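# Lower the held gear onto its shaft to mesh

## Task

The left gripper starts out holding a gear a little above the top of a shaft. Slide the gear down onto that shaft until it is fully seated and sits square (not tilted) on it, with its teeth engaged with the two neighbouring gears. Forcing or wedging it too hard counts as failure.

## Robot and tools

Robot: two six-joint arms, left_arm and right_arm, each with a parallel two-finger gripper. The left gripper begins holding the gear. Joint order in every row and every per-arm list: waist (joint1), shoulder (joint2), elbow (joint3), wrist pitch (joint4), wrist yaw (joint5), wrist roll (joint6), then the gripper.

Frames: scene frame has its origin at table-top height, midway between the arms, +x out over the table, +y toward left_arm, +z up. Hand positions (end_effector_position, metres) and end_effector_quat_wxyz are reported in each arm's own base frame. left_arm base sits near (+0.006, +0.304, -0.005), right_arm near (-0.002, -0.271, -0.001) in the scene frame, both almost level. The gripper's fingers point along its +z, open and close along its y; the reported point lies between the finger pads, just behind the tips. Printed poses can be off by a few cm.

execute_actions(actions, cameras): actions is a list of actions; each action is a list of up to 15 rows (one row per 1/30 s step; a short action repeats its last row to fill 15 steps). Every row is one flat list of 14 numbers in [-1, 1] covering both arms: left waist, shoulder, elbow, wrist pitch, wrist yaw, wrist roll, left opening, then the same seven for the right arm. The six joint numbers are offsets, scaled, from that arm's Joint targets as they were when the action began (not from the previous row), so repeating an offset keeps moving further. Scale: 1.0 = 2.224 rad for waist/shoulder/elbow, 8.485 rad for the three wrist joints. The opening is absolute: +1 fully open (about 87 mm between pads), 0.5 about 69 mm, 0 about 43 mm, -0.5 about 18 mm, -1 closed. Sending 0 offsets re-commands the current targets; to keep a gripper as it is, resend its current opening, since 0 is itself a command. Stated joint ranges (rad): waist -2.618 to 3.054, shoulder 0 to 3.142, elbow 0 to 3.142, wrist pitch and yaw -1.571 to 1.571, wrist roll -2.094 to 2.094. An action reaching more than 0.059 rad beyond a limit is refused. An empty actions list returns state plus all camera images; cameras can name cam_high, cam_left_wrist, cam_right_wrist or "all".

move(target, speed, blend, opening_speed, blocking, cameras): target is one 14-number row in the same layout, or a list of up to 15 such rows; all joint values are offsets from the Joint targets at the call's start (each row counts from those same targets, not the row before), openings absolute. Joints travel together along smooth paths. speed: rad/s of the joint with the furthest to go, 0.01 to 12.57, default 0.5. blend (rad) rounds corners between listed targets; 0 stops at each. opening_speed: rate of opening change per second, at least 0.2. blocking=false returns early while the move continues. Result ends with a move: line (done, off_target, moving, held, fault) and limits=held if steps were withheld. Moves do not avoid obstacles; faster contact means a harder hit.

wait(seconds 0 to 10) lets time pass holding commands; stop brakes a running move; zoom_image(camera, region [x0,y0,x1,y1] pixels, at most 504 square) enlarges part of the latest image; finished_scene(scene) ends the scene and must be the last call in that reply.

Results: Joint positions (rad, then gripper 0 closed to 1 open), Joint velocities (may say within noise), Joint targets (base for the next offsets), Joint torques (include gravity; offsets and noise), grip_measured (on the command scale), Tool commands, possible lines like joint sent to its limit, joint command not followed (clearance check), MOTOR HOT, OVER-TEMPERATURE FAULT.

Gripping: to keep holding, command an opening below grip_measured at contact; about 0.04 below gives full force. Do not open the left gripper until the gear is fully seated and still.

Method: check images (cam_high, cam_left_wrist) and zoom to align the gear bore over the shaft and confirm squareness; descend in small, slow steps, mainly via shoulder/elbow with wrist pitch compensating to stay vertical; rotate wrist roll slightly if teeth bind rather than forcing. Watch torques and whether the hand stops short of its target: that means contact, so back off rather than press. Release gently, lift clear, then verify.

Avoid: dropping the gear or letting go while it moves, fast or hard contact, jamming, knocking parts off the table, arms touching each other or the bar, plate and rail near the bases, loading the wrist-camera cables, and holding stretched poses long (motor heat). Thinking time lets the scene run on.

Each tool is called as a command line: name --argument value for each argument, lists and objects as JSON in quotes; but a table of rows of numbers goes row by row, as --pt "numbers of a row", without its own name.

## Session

execute_actions --actions '[]'

zoom_image --camera "cam_high" --region '[440, 190, 600, 310]'

Scene clock: 0.00 s.
left_arm: end_effector_position=(+0.2826, -0.1438, +0.1208) grip_measured=-0.511 end_effector_quat_wxyz=(-0.008, +0.859, +0.512, +0.005) | right_arm: end_effector_position=(+0.3825, +0.0000, +0.3605) grip_measured=+1.000 end_effector_quat_wxyz=(+0.707, +0.000, +0.707, +0.000)
Joint positions: left_arm=[-0.61 1.758 1.505 -1.329 -0.015 1.457 0.244] | right_arm=[0 1.047 1.047 0 0 0 1]
Joint velocities: within noise
Joint torques (N m): no reading
Heat: left arm: 28 °C; right arm: 33 °C.
Joint targets: left_arm=[-0.607 1.747 1.512 -1.335 -0.020 1.457] | right_arm=[0.000 1.043 1.058 0.005 -0.001 0.000]
Tool commands: left_gripper/opening=-1.0 right_gripper/opening=+1.0

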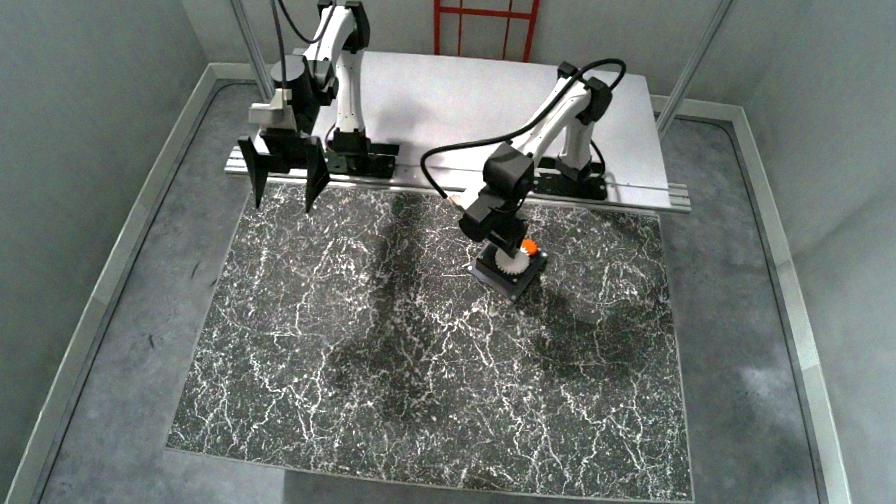

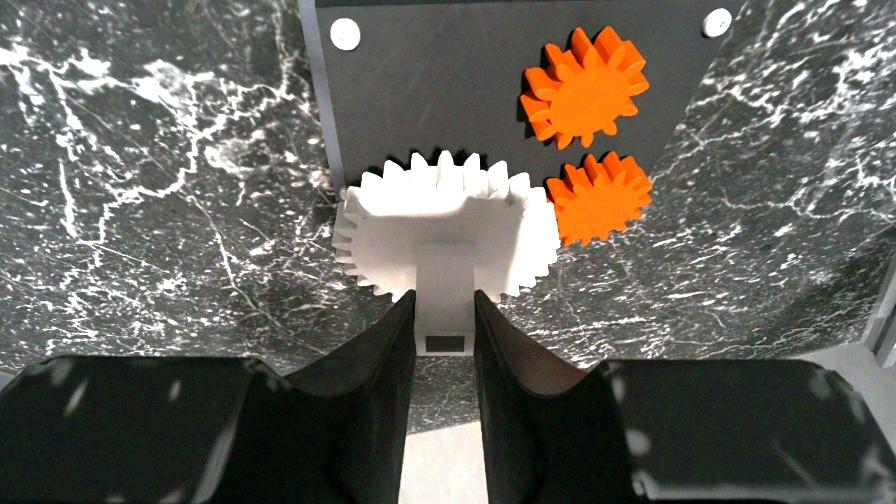

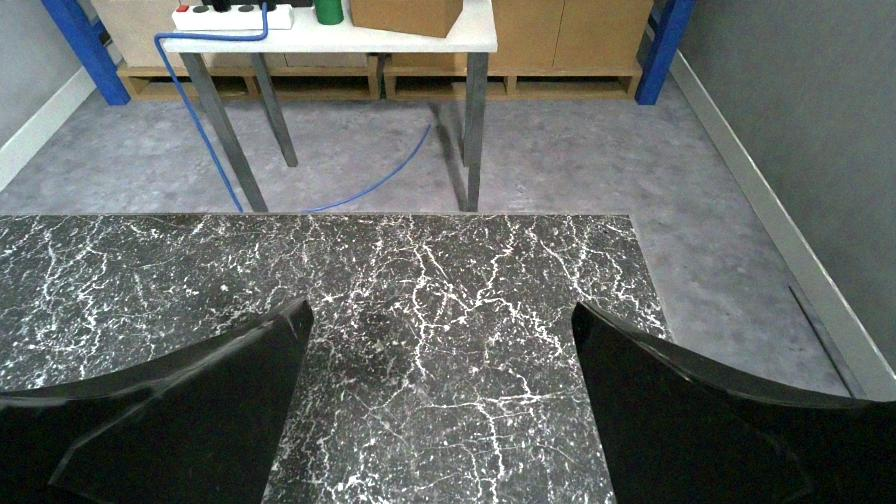

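Scaled by 3.150 from the camera's 896x504 image, which has a finer 1280x720 frame.

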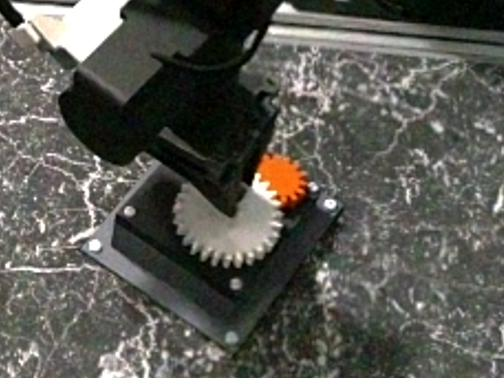

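move --pt "0 -0.0022 0.0549 -0.0144 0 0 -1 0 0.7428 0.3903 0.09 0 0.1645 -1" --pt "0 -0.0022 0.0549 -0.0144 0 0 -1 0.2064 0.7428 0.3903 0.09 -0.1814 0.1645 -1" --speed 1.2 --blend 0.1 --cameras '["cam_right_wrist"]'

zoom_image --camera "cam_right_wrist" --region '[320, 170, 540, 350]'

zoom_image --camera "cam_right_wrist" --region '[440, 215, 520, 295]'

move --target '[0,0,0,0,0,0,-1,-0.003,-0.2406,-0.5342,0.077,0.0936,0,-1]' --speed 1.0 --cameras '["cam_right_wrist"]'

zoom_image --camera "cam_right_wrist" --region '[320, 170, 540, 350]'

zoom_image --camera "cam_right_wrist" --region '[410, 215, 490, 295]'

Scene clock: 34.40 s.
left_arm: end_effector_position=(+0.2814, -0.1430, +0.1475) grip_measured=-0.511 end_effector_quat_wxyz=(-0.009, +0.859, +0.512, +0.004) | right_arm: end_effector_position=(+0.3804, +0.3867, +0.0886) grip_measured=-0.987 end_effector_quat_wxyz=(-0.101, -0.192, +0.681, +0.699)
Joint positions: left_arm=[-0.61 1.758 1.611 -1.436 -0.015 1.457 0.244] | right_arm=[0.461 2.688 1.9 0.744 -1.528 1.395 0.006]
Joint torques (N m): left_arm=[0.14 -7.79 7.08 0.12 0.12 -0.02] | right_arm=[-0.4 -12.18 8.42 1.85 -0.18 0.04]
Heat: left arm: 34 °C; right arm: 35 °C.
Joint targets: left_arm=[-0.607 1.742 1.635 -1.458 -0.020 1.457] | right_arm=[0.460 2.695 1.926 0.769 -1.539 1.395]
move: done
camera_calibration:
cam_right_wrist: T_world_to_cam=[[0.125239, 0.0586987, -0.990389, 0.0154655], [-0.277971, -0.956191, -0.0918227, 0.503868], [-0.95239, 0.286799, -0.103436, 0.405549], [0, 0, 0, 1]] pos_world=[0.524365, 0.364575, 0.103532]
Images, in order (width x height): cam_right_wrist 896x504.

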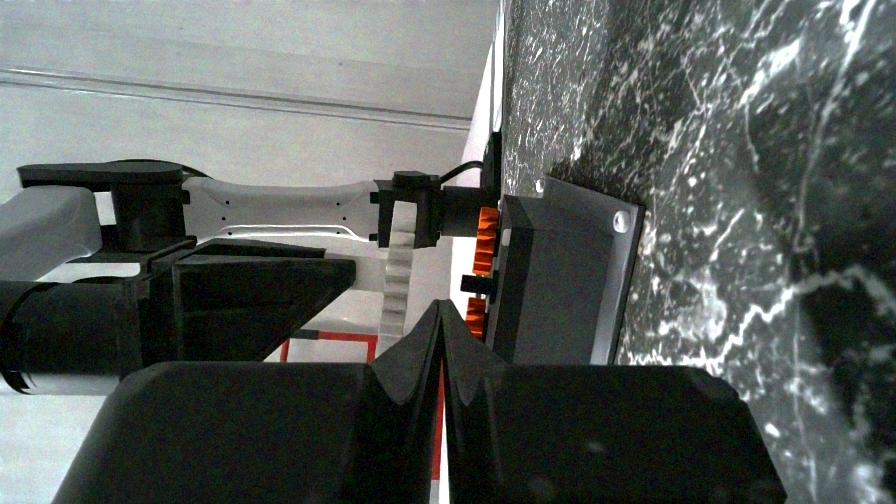

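Scaled by 2.291 from the camera's 896x504 image, which has a finer 1280x720 frame.

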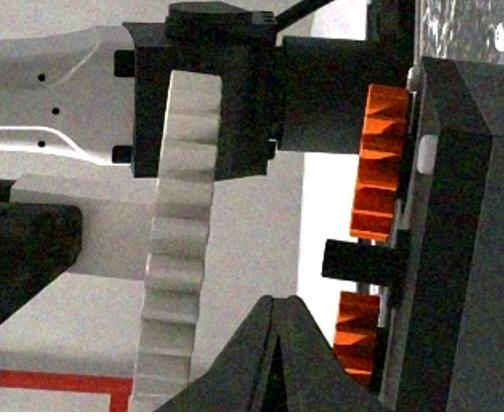

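Scaled by 6.300 from the camera's 896x504 image, which has a finer 1280x720 frame.

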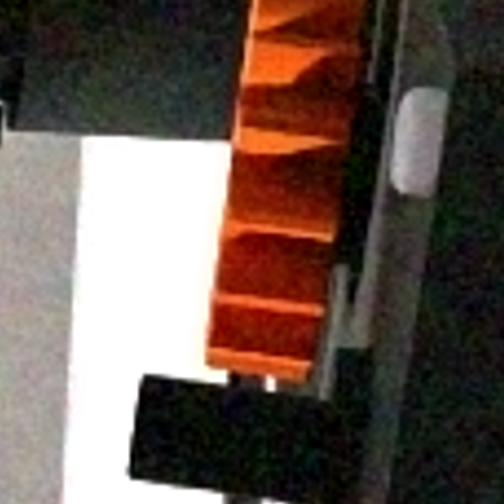

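Scene clock: 36.47 s.
left_arm: end_effector_position=(+0.2814, -0.1430, +0.1475) grip_measured=-0.511 end_effector_quat_wxyz=(-0.009, +0.859, +0.512, +0.004) | right_arm: end_effector_position=(+0.3249, +0.3274, +0.0721) grip_measured=-0.987 end_effector_quat_wxyz=(+0.166, +0.081, +0.719, +0.670)
Joint positions: left_arm=[-0.61 1.758 1.611 -1.436 -0.015 1.457 0.244] | right_arm=[0.457 2.201 0.746 1.391 -0.758 1.396 0.006]
Joint torques (N m): left_arm=[0.01 -7.73 7.21 0.18 0.11 -0.03] | right_arm=[-0.64 -11.41 2.88 2.41 0.03 0.02]
Heat: left arm: 34 °C; right arm: 36 °C.
Joint targets: left_arm=[-0.607 1.742 1.635 -1.458 -0.020 1.457] | right_arm=[0.453 2.160 0.738 1.422 -0.745 1.396]
move: off_target (right_arm); right_arm: the shoulder is farthest, 0.041 rad from its target
camera_calibration:
cam_right_wrist: T_world_to_cam=[[0.114611, -0.0864173, -0.989645, 0.060539], [-0.868284, -0.49272, -0.0575313, 0.467777], [-0.482646, 0.865886, -0.131506, 0.0278397], [0, 0, 0, 1]] pos_world=[0.412662, 0.211609, 0.090485]
Images, in order (width x height): cam_right_wrist 896x504.

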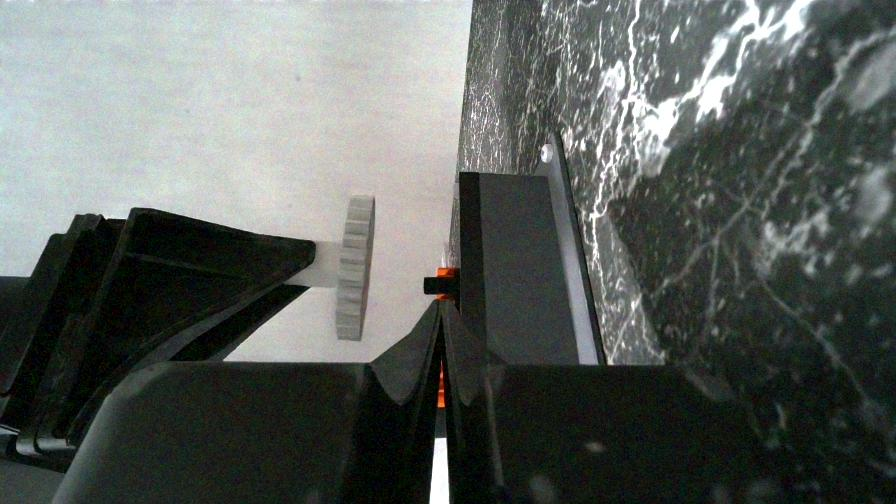

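Scaled by 2.291 from the camera's 896x504 image, which has a finer 1280x720 frame.

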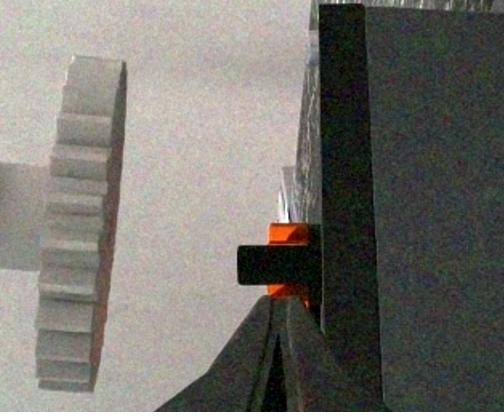

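Scaled by 6.300 from the camera's 896x504 image, which has a finer 1280x720 frame.

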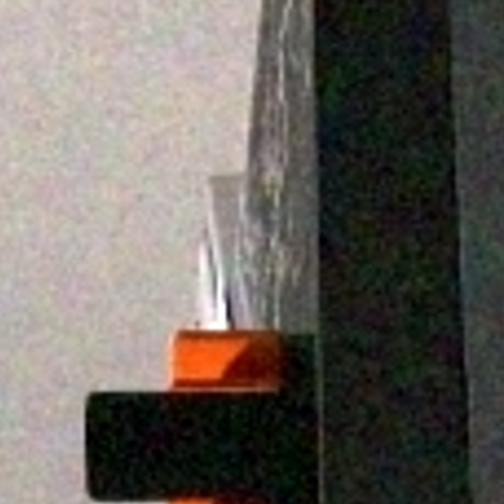

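move --target '[-0.0193,-0.1041,-0.17,0.0383,-0.0042,0,-1,0.003,0.2406,0.5342,-0.077,-0.0936,0,-1]' --speed 0.7 --cameras '["cam_right_wrist","cam_left_wrist"]'

zoom_image --camera "cam_right_wrist" --region '[390, 190, 540, 340]'

zoom_image --camera "cam_left_wrist" --region '[380, 90, 600, 280]'

Scene clock: 89.70 s.
left_arm: end_effector_position=(+0.2671, -0.1396, +0.1221) grip_measured=-0.511 end_effector_quat_wxyz=(+0.061, +0.864, +0.497, +0.048) | right_arm: end_effector_position=(+0.3820, +0.3851, +0.0984) grip_measured=-0.987 end_effector_quat_wxyz=(-0.085, -0.205, +0.677, +0.702)
Joint positions: left_arm=[-0.643 1.545 1.266 -1.142 -0.041 1.457 0.244] | right_arm=[0.457 2.669 1.896 0.773 -1.529 1.397 0.006]
Joint torques (N m): left_arm=[-0.75 -7.79 4.85 0.71 0.01 -0.03] | right_arm=[-0.05 -10.59 8.8 1.52 -0.17 0.02]
Heat: left arm: 37 °C; right arm: 51 °C.
Joint targets: left_arm=[-0.650 1.510 1.257 -1.132 -0.056 1.457] | right_arm=[0.459 2.695 1.926 0.769 -1.540 1.396]
move: done
camera_calibration:
cam_left_wrist: T_world_to_cam=[[-0.850794, 0.501303, -0.157623, 0.315048], [0.19988, 0.586113, 0.785187, -0.0481875], [0.486001, 0.636527, -0.598862, 0.173633], [0, 0, 0, 1]] pos_world=[0.193287, -0.240213, 0.191477]
cam_right_wrist: T_world_to_cam=[[0.162847, 0.0767423, -0.983662, 0.00309786], [-0.277583, -0.953138, -0.120315, 0.505115], [-0.946799, 0.292641, -0.133913, 0.407108], [0, 0, 0, 1]] pos_world=[0.525156, 0.36207, 0.118337]
Images, in order (width x height): cam_left_wrist 896x504, cam_right_wrist 896x504.

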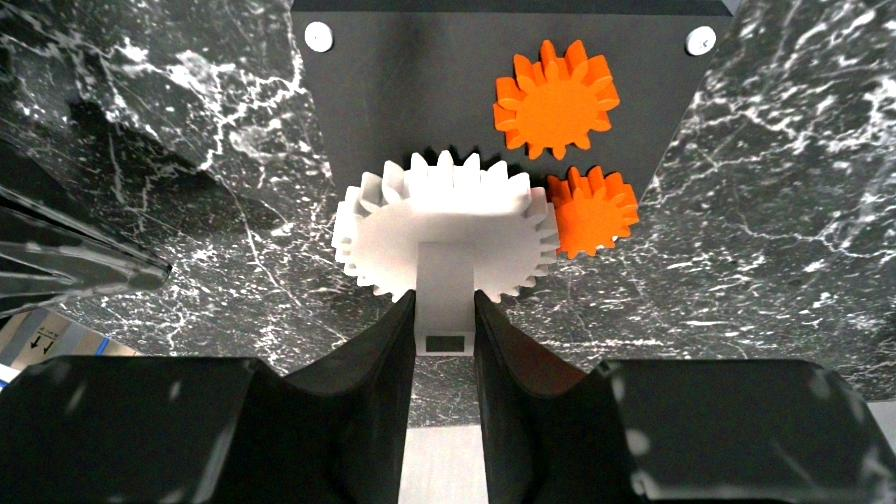

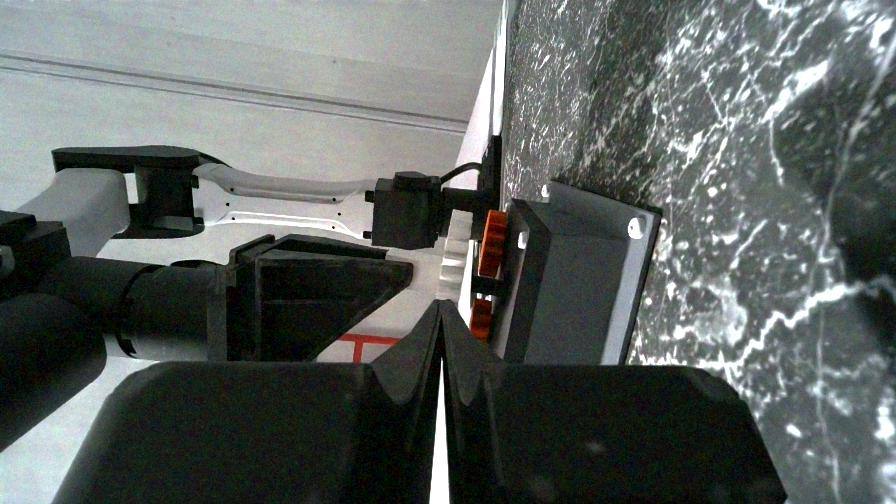

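Scaled by 3.360 from the camera's 896x504 image, which has a finer 1280x720 frame.

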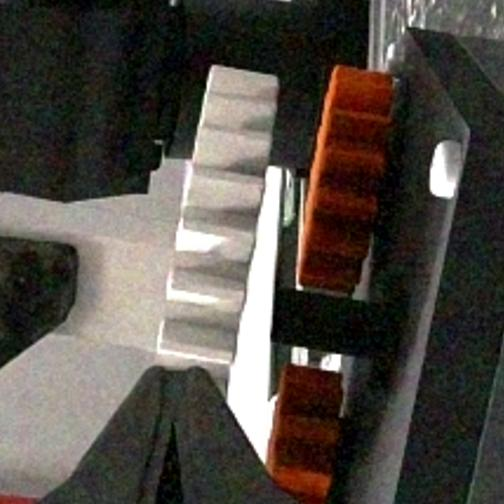

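Scaled by 2.291 from the camera's 896x504 image, which has a finer 1280x720 frame.

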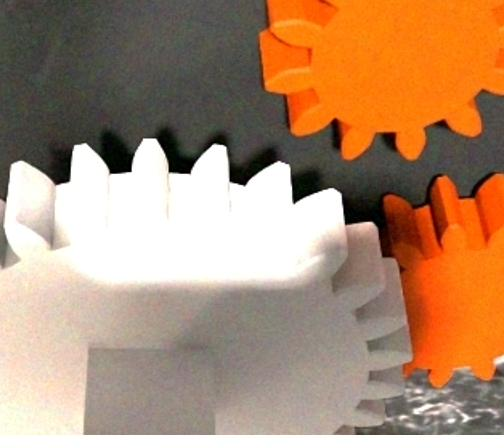

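move --target '[0,0,0,0,0,0,-1,-0.003,-0.2406,-0.5342,0.077,0.0936,0,-1]' --speed 1.0 --cameras '["cam_right_wrist"]'

zoom_image --camera "cam_right_wrist" --region '[350, 190, 500, 340]'

Scene clock: 108.73 s.
left_arm: end_effector_position=(+0.2671, -0.1396, +0.1221) grip_measured=-0.511 end_effector_quat_wxyz=(+0.061, +0.864, +0.497, +0.048) | right_arm: end_effector_position=(+0.3250, +0.3272, +0.0723) grip_measured=-0.987 end_effector_quat_wxyz=(+0.165, +0.082, +0.718, +0.671)
Joint positions: left_arm=[-0.643 1.545 1.266 -1.142 -0.041 1.457 0.244] | right_arm=[0.457 2.201 0.746 1.392 -0.758 1.399 0.006]
Joint torques (N m): left_arm=[-0.72 -7.82 4.85 0.74 -0.02 -0.03] | right_arm=[-0.61 -11.41 2.88 2.39 0.01 -0.01]
Heat: left arm: 38 °C; right arm: 51 °C.
Joint targets: left_arm=[-0.650 1.510 1.257 -1.132 -0.056 1.457] | right_arm=[0.453 2.160 0.738 1.422 -0.745 1.395]
move: off_target (right_arm); right_arm: the shoulder is farthest, 0.041 rad from its target
camera_calibration:
cam_right_wrist: T_world_to_cam=[[0.112057, -0.0852318, -0.99004, 0.0611506], [-0.86867, -0.492221, -0.0559452, 0.467665], [-0.48255, 0.866287, -0.129195, 0.0277019], [0, 0, 0, 1]] pos_world=[0.412762, 0.211409, 0.0902841]
Images, in order (width x height): cam_right_wrist 896x504.

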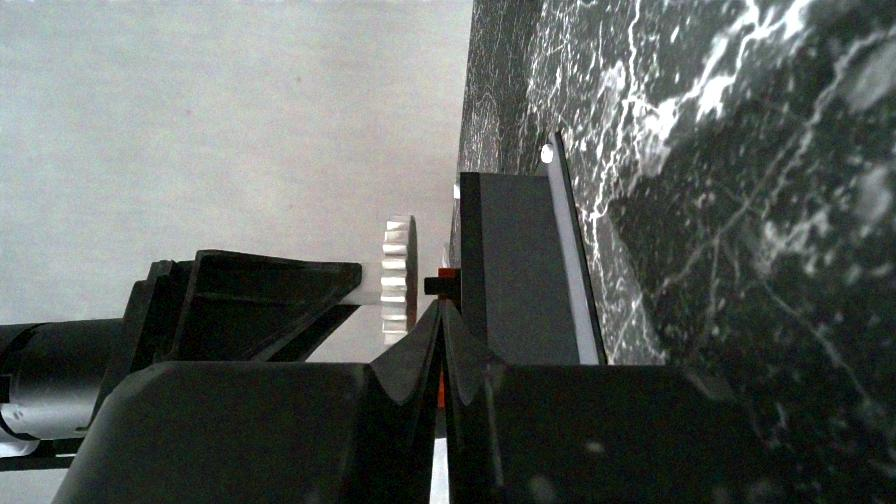

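Scaled by 3.360 from the camera's 896x504 image, which has a finer 1280x720 frame.

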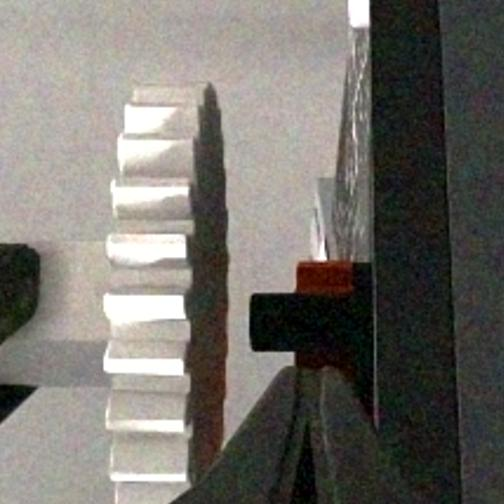

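move --target '[-0.0031,0.0229,-0.0063,0.0024,0,0,-1,0,0,0,0,0,0,-1]' --speed 0.1 --cameras '["cam_right_wrist"]'

zoom_image --camera "cam_right_wrist" --region '[350, 190, 500, 340]'

Scene clock: 132.63 s.
left_arm: end_effector_position=(+0.2671, -0.1423, +0.1188) grip_measured=-0.511 end_effector_quat_wxyz=(+0.063, +0.866, +0.494, +0.049) | right_arm: end_effector_position=(+0.3251, +0.3272, +0.0724) grip_measured=-0.987 end_effector_quat_wxyz=(+0.166, +0.082, +0.718, +0.671)
Joint positions: left_arm=[-0.651 1.545 1.252 -1.123 -0.041 1.457 0.244] | right_arm=[0.457 2.201 0.746 1.392 -0.757 1.399 0.006]
Joint torques (N m): left_arm=[-0.69 -3.77 4.88 0.78 0.01 -0.07] | right_arm=[-0.59 -11.41 2.88 2.4 0.03 -0.01]
Heat: left arm: 39 °C; right arm: 55 °C.
Joint targets: left_arm=[-0.657 1.561 1.243 -1.112 -0.056 1.457] | right_arm=[0.453 2.160 0.738 1.422 -0.745 1.395]
move: off_target (right_arm); right_arm: the shoulder is farthest, 0.041 rad from its target
camera_calibration:
cam_right_wrist: T_world_to_cam=[[0.112414, -0.085177, -0.990004, 0.0610677], [-0.868845, -0.491868, -0.0563375, 0.46774], [-0.482153, 0.866493, -0.129298, 0.0276511], [0, 0, 0, 1]] pos_world=[0.412861, 0.211309, 0.0903839]
Images, in order (width x height): cam_right_wrist 896x504.

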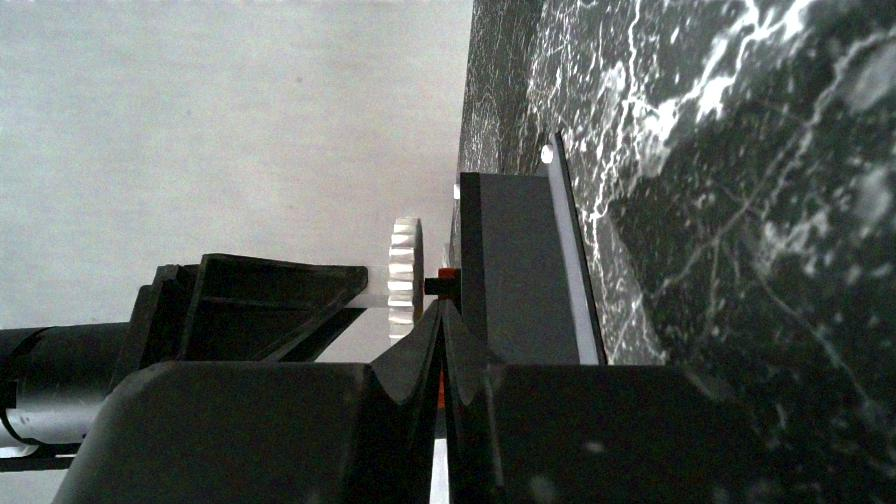

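Scaled by 3.360 from the camera's 896x504 image, which has a finer 1280x720 frame.

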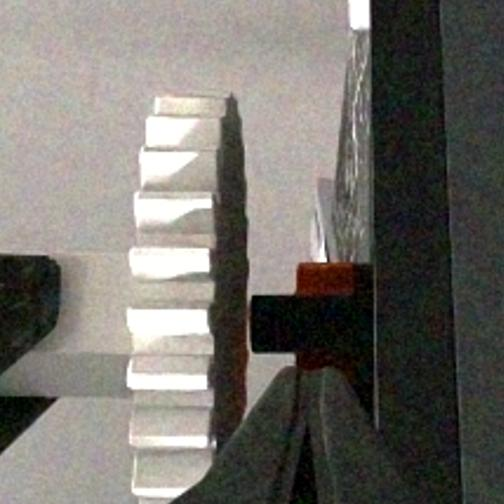

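move --target '[0.0072,0.0027,-0.0036,0.0012,0,0,-1,0.003,0.2406,0.5342,-0.077,-0.0936,0,-1]' --speed 1.0 --cameras '["cam_right_wrist","cam_left_wrist"]'

zoom_image --camera "cam_right_wrist" --region '[390, 190, 540, 340]'

zoom_image --camera "cam_left_wrist" --region '[470, 90, 650, 280]'

Scene clock: 146.57 s.
left_arm: end_effector_position=(+0.2675, -0.1427, +0.1148) grip_measured=-0.511 end_effector_quat_wxyz=(+0.061, +0.866, +0.494, +0.048) | right_arm: end_effector_position=(+0.3821, +0.3850, +0.0984) grip_measured=-0.987 end_effector_quat_wxyz=(-0.086, -0.204, +0.677, +0.702)
Joint positions: left_arm=[-0.651 1.552 1.244 -1.112 -0.041 1.457 0.244] | right_arm=[0.457 2.669 1.896 0.773 -1.529 1.399 0.006]
Joint torques (N m): left_arm=[0.77 -3.85 4.79 0.74 0 -0.04] | right_arm=[-0.03 -10.59 8.81 1.5 -0.15 -0.01]
Heat: left arm: 37 °C; right arm: 56 °C.
Joint targets: left_arm=[-0.641 1.567 1.234 -1.102 -0.056 1.457] | right_arm=[0.459 2.695 1.926 0.769 -1.540 1.395]
move: done
camera_calibration:
cam_left_wrist: T_world_to_cam=[[-0.84699, 0.50734, -0.158788, 0.31577], [0.203399, 0.585239, 0.784936, -0.0417525], [0.491158, 0.632536, -0.598884, 0.169086], [0, 0, 0, 1]] pos_world=[0.192899, -0.242721, 0.184177]
cam_right_wrist: T_world_to_cam=[[0.160468, 0.0756529, -0.984137, 0.00448506], [-0.278219, -0.953163, -0.118637, 0.505088], [-0.947019, 0.292843, -0.131904, 0.40712], [0, 0, 0, 1]] pos_world=[0.525356, 0.36187, 0.118037]
Images, in order (width x height): cam_left_wrist 896x504, cam_right_wrist 896x504.

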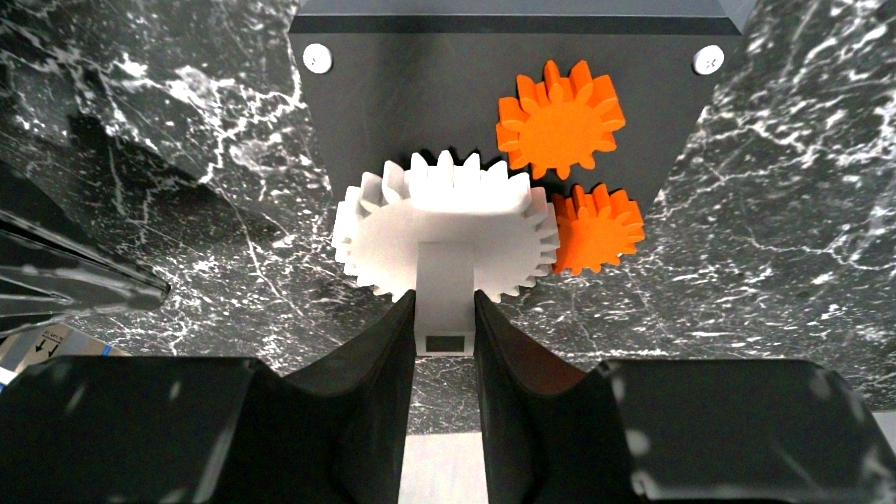

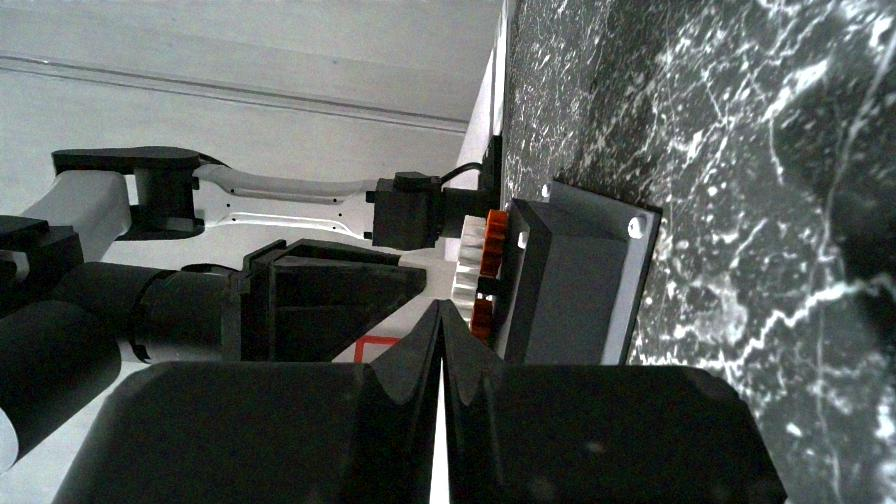

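Scaled by 3.360 from the camera's 896x504 image, which has a finer 1280x720 frame.

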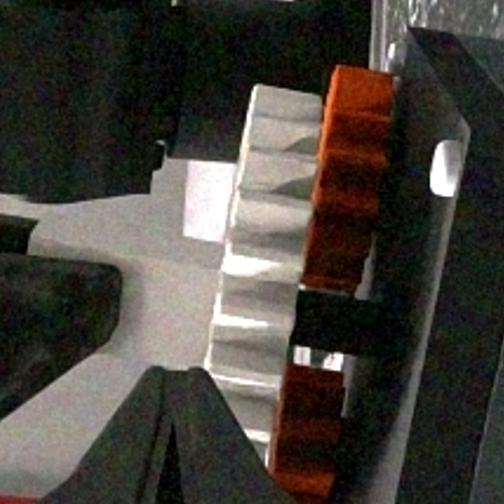

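Scaled by 2.653 from the camera's 896x504 image, which has a finer 1280x720 frame.

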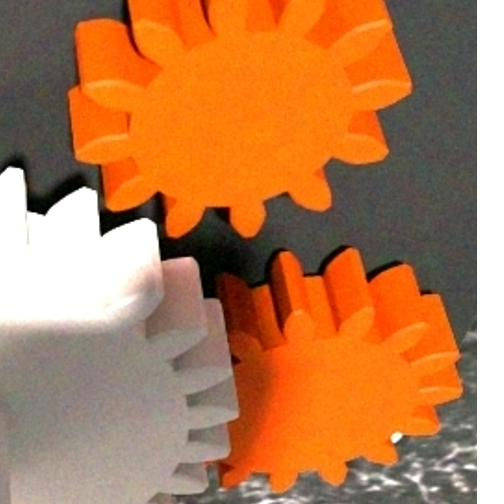

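move --target '[0.0009,0.0014,-0.0057,0.0019,0,0,-1,0,0,0,0,0,0,-1]' --speed 0.05 --cameras '["cam_right_wrist","cam_left_wrist"]'

zoom_image --camera "cam_right_wrist" --region '[390, 190, 540, 340]'

zoom_image --camera "cam_left_wrist" --region '[470, 90, 650, 280]'

Scene clock: 159.30 s.
left_arm: end_effector_position=(+0.2681, -0.1428, +0.1118) grip_measured=-0.511 end_effector_quat_wxyz=(+0.063, +0.866, +0.494, +0.050) | right_arm: end_effector_position=(+0.3820, +0.3849, +0.0984) grip_measured=-0.987 end_effector_quat_wxyz=(-0.086, -0.204, +0.677, +0.702)
Joint positions: left_arm=[-0.651 1.552 1.231 -1.096 -0.042 1.457 0.244] | right_arm=[0.457 2.669 1.896 0.772 -1.529 1.399 0.006]
Joint torques (N m): left_arm=[0.92 -3.64 4.82 0.76 0.01 -0.01] | right_arm=[-0.03 -10.61 8.8 1.52 -0.17 -0.01]
Heat: left arm: 35 °C; right arm: 54 °C.
Joint targets: left_arm=[-0.639 1.570 1.222 -1.086 -0.056 1.457] | right_arm=[0.459 2.695 1.926 0.769 -1.540 1.395]
move: done
camera_calibration:
cam_left_wrist: T_world_to_cam=[[-0.846587, 0.507034, -0.161885, 0.315953], [0.200807, 0.585943, 0.785078, -0.038736], [0.492916, 0.632129, -0.597868, 0.166457], [0, 0, 0, 1]] pos_world=[0.193211, -0.242724, 0.181078]
cam_right_wrist: T_world_to_cam=[[0.160173, 0.075481, -0.984199, 0.00470953], [-0.277984, -0.953267, -0.118349, 0.504969], [-0.947137, 0.292548, -0.131705, 0.407266], [0, 0, 0, 1]] pos_world=[0.525356, 0.36187, 0.118037]
Images, in order (width x height): cam_left_wrist 896x504, cam_right_wrist 896x504.

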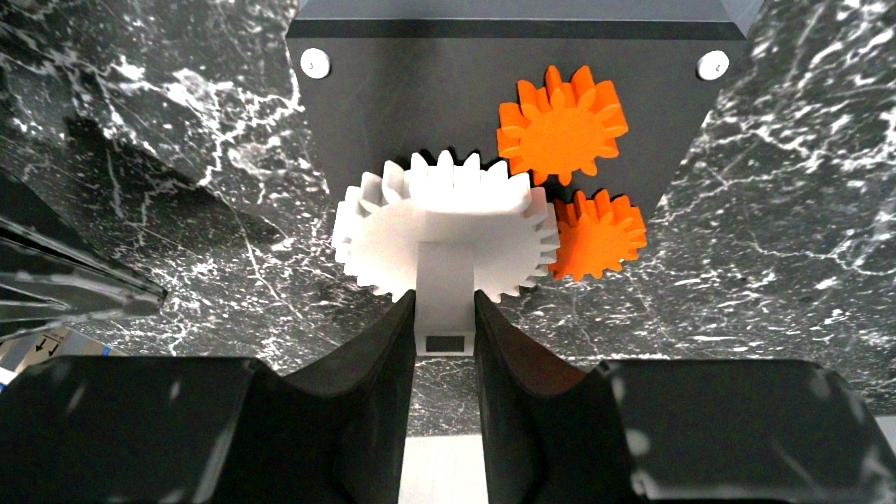

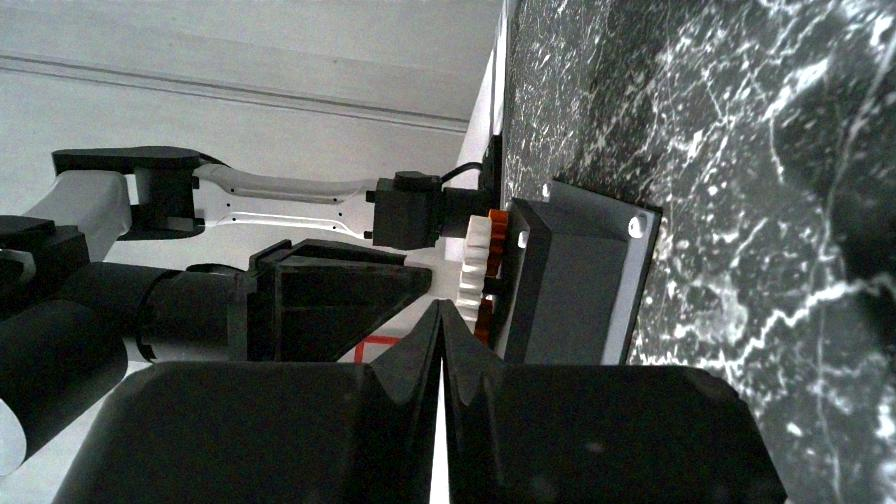

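Scaled by 3.360 from the camera's 896x504 image, which has a finer 1280x720 frame.

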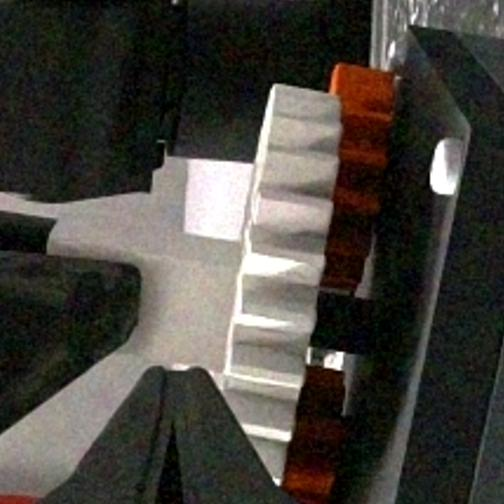

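Scaled by 2.653 from the camera's 896x504 image, which has a finer 1280x720 frame.

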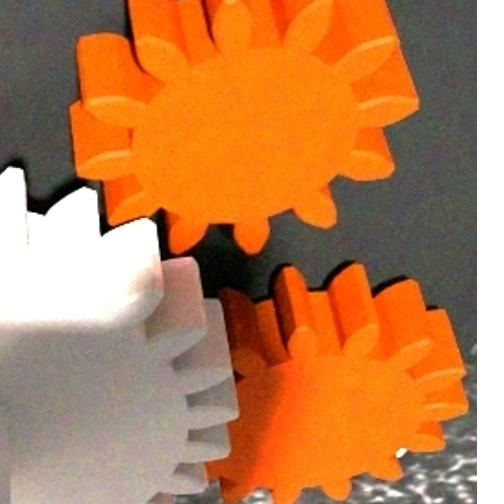

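move --target '[0,0.0014,-0.0045,0.0015,0,0,-1,0,0,0,0,0,0,-1]' --speed 0.05

move --target '[0,0.0012,-0.0035,0.0012,0,0,-1,0,0,0,0,0,0,-1]' --speed 0.05 --cameras '["cam_right_wrist"]'

zoom_image --camera "cam_right_wrist" --region '[390, 190, 540, 340]'

Scene clock: 167.73 s.
left_arm: end_effector_position=(+0.2682, -0.1426, +0.1092) grip_measured=-0.511 end_effector_quat_wxyz=(+0.060, +0.866, +0.494, +0.049) | right_arm: end_effector_position=(+0.3820, +0.3849, +0.0984) grip_measured=-0.987 end_effector_quat_wxyz=(-0.086, -0.204, +0.677, +0.702)
Joint positions: left_arm=[-0.651 1.557 1.227 -1.091 -0.043 1.457 0.244] | right_arm=[0.457 2.669 1.896 0.772 -1.529 1.399 0.006]
Joint torques (N m): left_arm=[0.91 -3.92 4.41 0.84 0.03 -0.07] | right_arm=[-0.03 -10.59 8.81 1.52 -0.17 -0.01]
Heat: left arm: 34 °C; right arm: 53 °C.
Joint targets: left_arm=[-0.639 1.573 1.212 -1.073 -0.056 1.457] | right_arm=[0.459 2.695 1.926 0.769 -1.540 1.395]
move: done

Scene clock: 168.43 s.
left_arm: end_effector_position=(+0.2681, -0.1420, +0.1086) grip_measured=-0.511 end_effector_quat_wxyz=(+0.059, +0.866, +0.494, +0.050) | right_arm: end_effector_position=(+0.3820, +0.3849, +0.0984) grip_measured=-0.987 end_effector_quat_wxyz=(-0.086, -0.204, +0.677, +0.702)
Joint positions: left_arm=[-0.651 1.557 1.224 -1.09 -0.046 1.457 0.244] | right_arm=[0.457 2.669 1.896 0.772 -1.529 1.399 0.006]
Joint torques (N m): left_arm=[0.91 -3.71 4.03 0.93 0.05 -0.03] | right_arm=[-0.02 -10.61 8.81 1.51 -0.17 -0.01]
Heat: left arm: 34 °C; right arm: 53 °C.
Joint targets: left_arm=[-0.639 1.576 1.204 -1.063 -0.056 1.457] | right_arm=[0.459 2.695 1.926 0.769 -1.540 1.395]
move: done
camera_calibration:
cam_right_wrist: T_world_to_cam=[[0.160173, 0.075481, -0.984199, 0.00470953], [-0.277984, -0.953267, -0.118349, 0.504969], [-0.947137, 0.292548, -0.131705, 0.407266], [0, 0, 0, 1]] pos_world=[0.525356, 0.36187, 0.118037]
Images, in order (width x height): cam_right_wrist 896x504.

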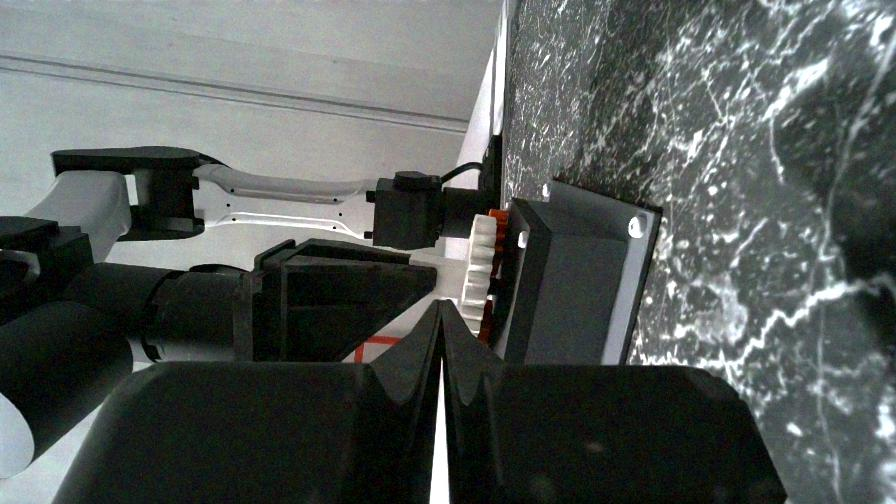

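Scaled by 3.360 from the camera's 896x504 image, which has a finer 1280x720 frame.

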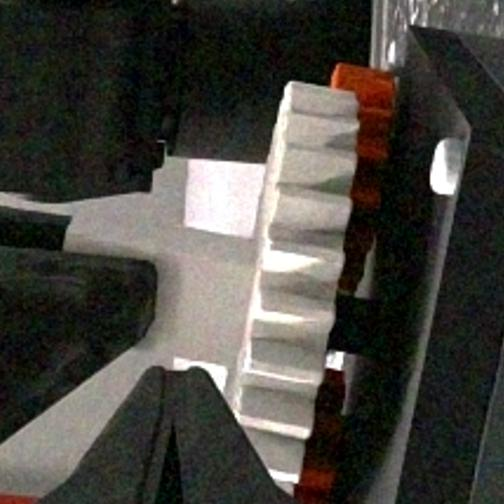

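move --target '[0,0.0036,0.0027,0,0,-0.0075,-1,0,0,0,0,0,0,-1]' --speed 0.05

Scene clock: 178.57 s.
left_arm: end_effector_position=(+0.2677, -0.1417, +0.1086) grip_measured=-0.511 end_effector_quat_wxyz=(+0.062, +0.854, +0.513, +0.050) | right_arm: end_effector_position=(+0.3820, +0.3849, +0.0984) grip_measured=-0.987 end_effector_quat_wxyz=(-0.086, -0.204, +0.677, +0.702)
Joint positions: left_arm=[-0.651 1.557 1.224 -1.085 -0.048 1.412 0.244] | right_arm=[0.457 2.669 1.896 0.772 -1.529 1.399 0.006]
Joint torques (N m): left_arm=[0.99 -3.04 4.46 0.86 0.06 -0.24] | right_arm=[-0.02 -10.61 8.8 1.52 -0.17 -0.01]
Heat: left arm: 33 °C; right arm: 53 °C.
Joint targets: left_arm=[-0.639 1.584 1.210 -1.063 -0.056 1.394] | right_arm=[0.459 2.695 1.926 0.769 -1.540 1.395]
move: done

move --target '[0,0.0045,-0.0027,0,0,-0.002,-1,0,0,0,0,0,0,-1]' --speed 0.05 --cameras '["cam_right_wrist","cam_left_wrist"]'

zoom_image --camera "cam_left_wrist" --region '[470, 90, 650, 280]'

zoom_image --camera "cam_right_wrist" --region '[390, 190, 540, 340]'

Scene clock: 183.33 s.
left_arm: end_effector_position=(+0.2683, -0.1412, +0.1079) grip_measured=-0.511 end_effector_quat_wxyz=(+0.062, +0.851, +0.520, +0.052) | right_arm: end_effector_position=(+0.3820, +0.3849, +0.0984) grip_measured=-0.987 end_effector_quat_wxyz=(-0.086, -0.204, +0.677, +0.702)
Joint positions: left_arm=[-0.651 1.561 1.224 -1.081 -0.052 1.398 0.244] | right_arm=[0.457 2.669 1.896 0.772 -1.529 1.399 0.006]
Joint torques (N m): left_arm=[0.91 -2.61 3.96 0.87 0.11 -0.24] | right_arm=[-0.02 -10.61 8.81 1.51 -0.17 -0.01]
Heat: left arm: 33 °C; right arm: 53 °C.
Joint targets: left_arm=[-0.639 1.594 1.204 -1.063 -0.056 1.377] | right_arm=[0.459 2.695 1.926 0.769 -1.540 1.395]
move: done
camera_calibration:
cam_left_wrist: T_world_to_cam=[[-0.875116, 0.455404, -0.163643, 0.315295], [0.163951, 0.597191, 0.785164, -0.0250556], [0.455293, 0.660281, -0.597275, 0.176987], [0, 0, 0, 1]] pos_world=[0.199446, -0.245485, 0.176979]
cam_right_wrist: T_world_to_cam=[[0.160173, 0.075481, -0.984199, 0.00470953], [-0.277984, -0.953267, -0.118349, 0.504969], [-0.947137, 0.292548, -0.131705, 0.407266], [0, 0, 0, 1]] pos_world=[0.525356, 0.36187, 0.118037]
Images, in order (width x height): cam_left_wrist 896x504, cam_right_wrist 896x504.

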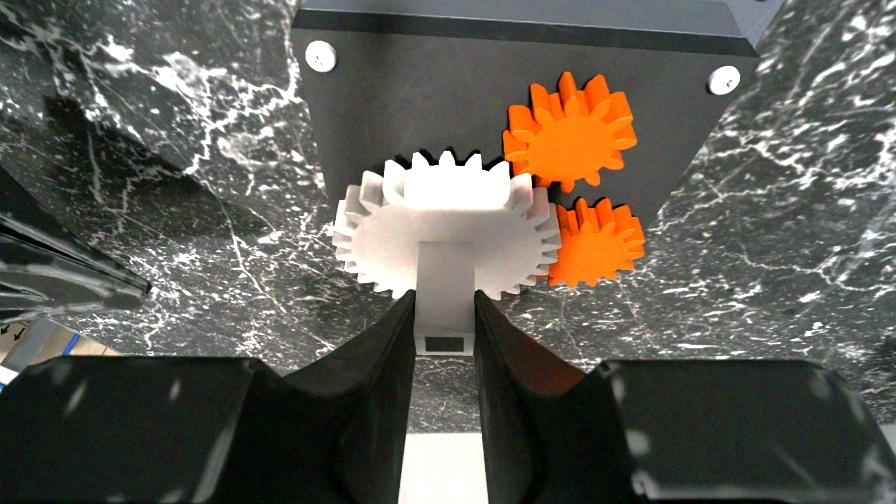

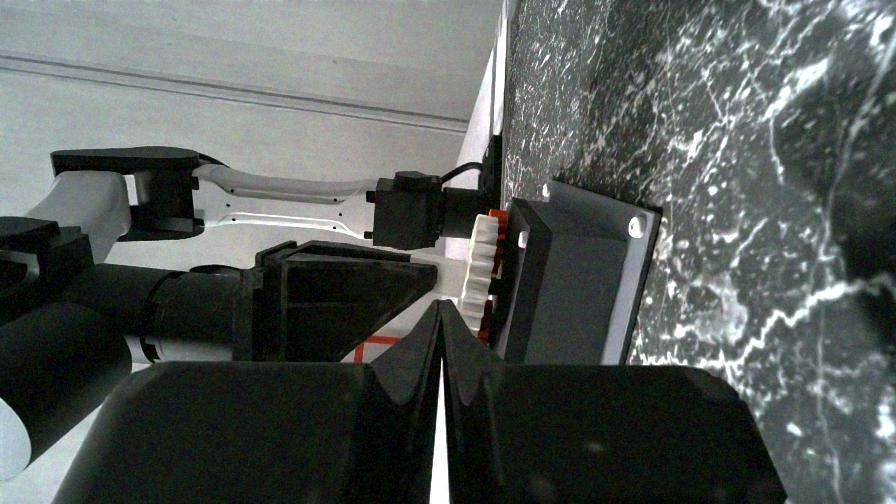

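Scaled by 2.653 from the camera's 896x504 image, which has a finer 1280x720 frame.

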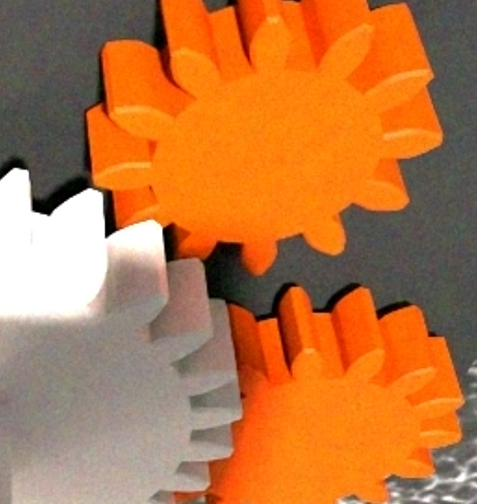

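Scaled by 3.360 from the camera's 896x504 image, which has a finer 1280x720 frame.

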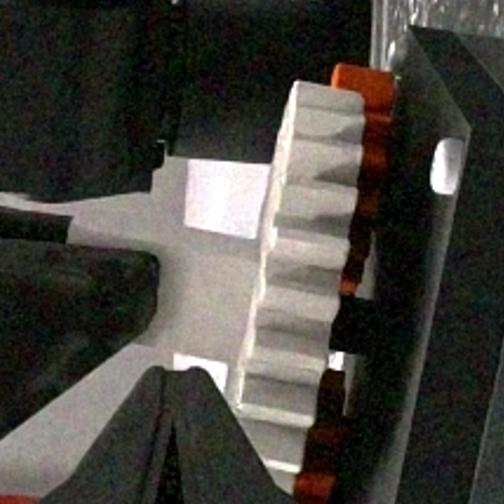

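move --pt "0 0 0.0189 -0.0014 0 0 -1 0 0 0 0 0 0 -1" --pt "0 0.0013 0.0274 -0.0014 0 -0.0124 -1 0 0 0 0 0 0 -1" --speed 0.08 --cameras '["cam_right_wrist","cam_left_wrist"]'

zoom_image --camera "cam_left_wrist" --region '[470, 90, 650, 280]'

zoom_image --camera "cam_right_wrist" --region '[390, 190, 540, 340]'

Scene clock: 214.77 s.
left_arm: end_effector_position=(+0.2686, -0.1419, +0.1095) grip_measured=-0.511 end_effector_quat_wxyz=(+0.065, +0.821, +0.566, +0.051) | right_arm: end_effector_position=(+0.3820, +0.3849, +0.0984) grip_measured=-0.987 end_effector_quat_wxyz=(-0.086, -0.204, +0.677, +0.702)
Joint positions: left_arm=[-0.651 1.576 1.248 -1.086 -0.056 1.288 0.244] | right_arm=[0.457 2.669 1.896 0.772 -1.529 1.399 0.006]
Joint torques (N m): left_arm=[0.99 -3.73 6.97 0.79 0.16 -0.2] | right_arm=[-0.03 -10.59 8.81 1.52 -0.17 -0.01]
Heat: left arm: 32 °C; right arm: 53 °C.
Joint targets: left_arm=[-0.639 1.597 1.265 -1.075 -0.056 1.272] | right_arm=[0.459 2.695 1.926 0.769 -1.540 1.395]
move: done
camera_calibration:
cam_left_wrist: T_world_to_cam=[[-0.919426, 0.354873, -0.169471, 0.314405], [0.0977562, 0.623648, 0.775569, -0.00339382], [0.380919, 0.696511, -0.608089, 0.204484], [0, 0, 0, 1]] pos_world=[0.211512, -0.251883, 0.180259]
cam_right_wrist: T_world_to_cam=[[0.160173, 0.075481, -0.984199, 0.00470953], [-0.277984, -0.953267, -0.118349, 0.504969], [-0.947137, 0.292548, -0.131705, 0.407266], [0, 0, 0, 1]] pos_world=[0.525356, 0.36187, 0.118037]
Images, in order (width x height): cam_left_wrist 896x504, cam_right_wrist 896x504.

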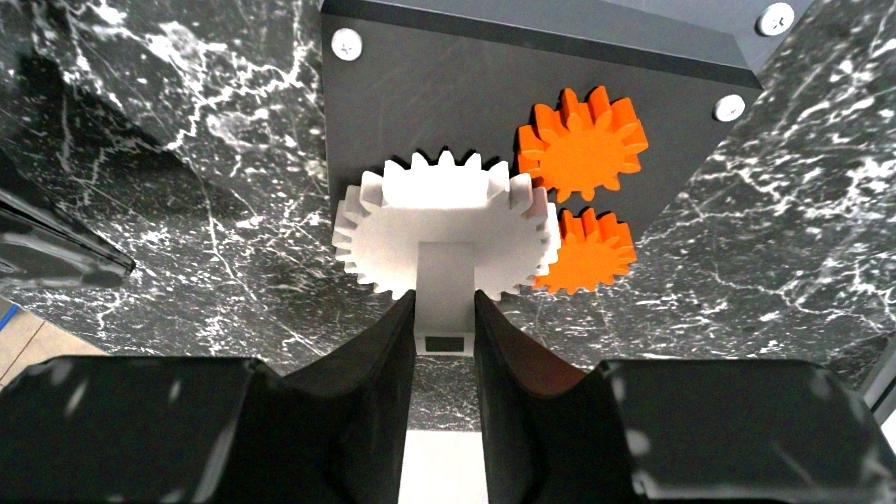

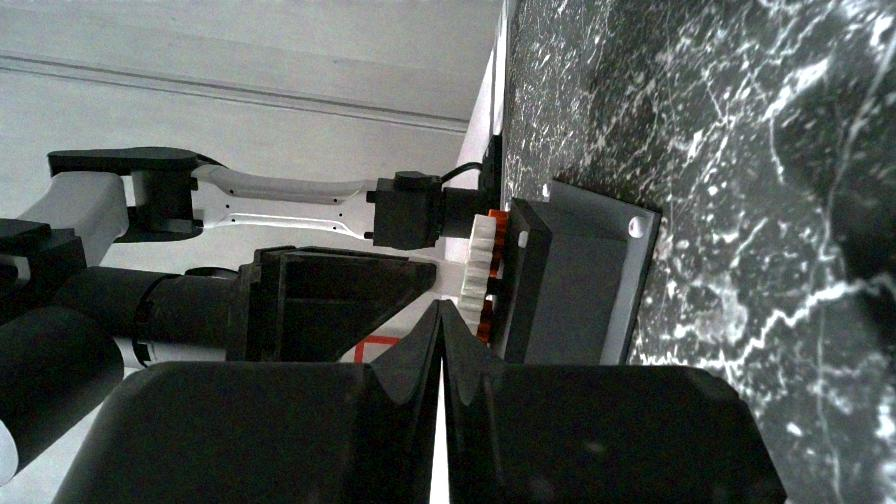

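Scaled by 2.653 from the camera's 896x504 image, which has a finer 1280x720 frame.

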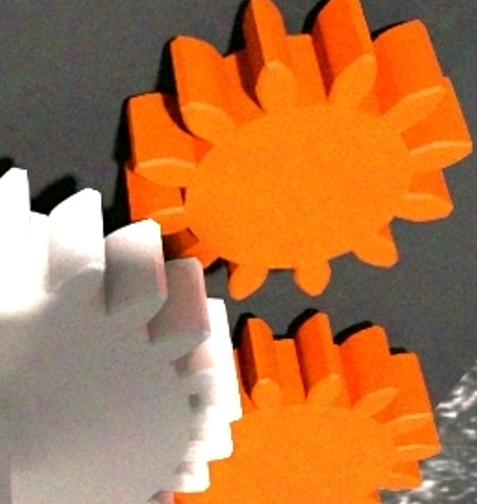

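Scaled by 3.360 from the camera's 896x504 image, which has a finer 1280x720 frame.

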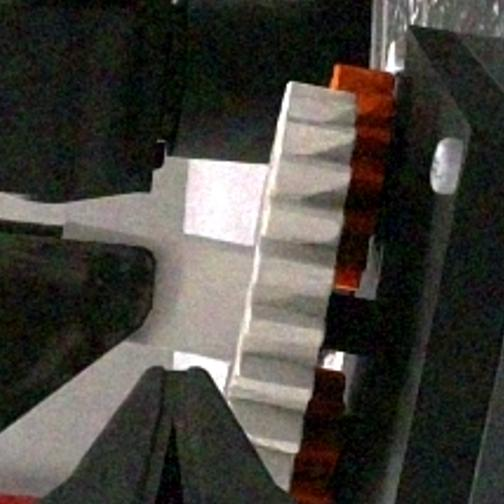

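move --target '[0,0.0013,-0.0189,0.0012,0,0,-1,0,0,0,0,0,0,-1]' --speed 0.05

Scene clock: 220.50 s.
left_arm: end_effector_position=(+0.2685, -0.1417, +0.1090) grip_measured=-0.511 end_effector_quat_wxyz=(+0.065, +0.820, +0.566, +0.051) | right_arm: end_effector_position=(+0.3820, +0.3849, +0.0984) grip_measured=-0.987 end_effector_quat_wxyz=(-0.086, -0.204, +0.677, +0.702)
Joint positions: left_arm=[-0.651 1.576 1.246 -1.085 -0.057 1.288 0.244] | right_arm=[0.457 2.669 1.896 0.772 -1.529 1.399 0.006]
Joint torques (N m): left_arm=[0.95 -3.45 3.82 0.84 0.19 -0.22] | right_arm=[-0.03 -10.59 8.8 1.52 -0.17 -0.01]
Heat: left arm: 32 °C; right arm: 53 °C.
Joint targets: left_arm=[-0.639 1.600 1.223 -1.065 -0.056 1.272] | right_arm=[0.459 2.695 1.926 0.769 -1.540 1.395]
move: done


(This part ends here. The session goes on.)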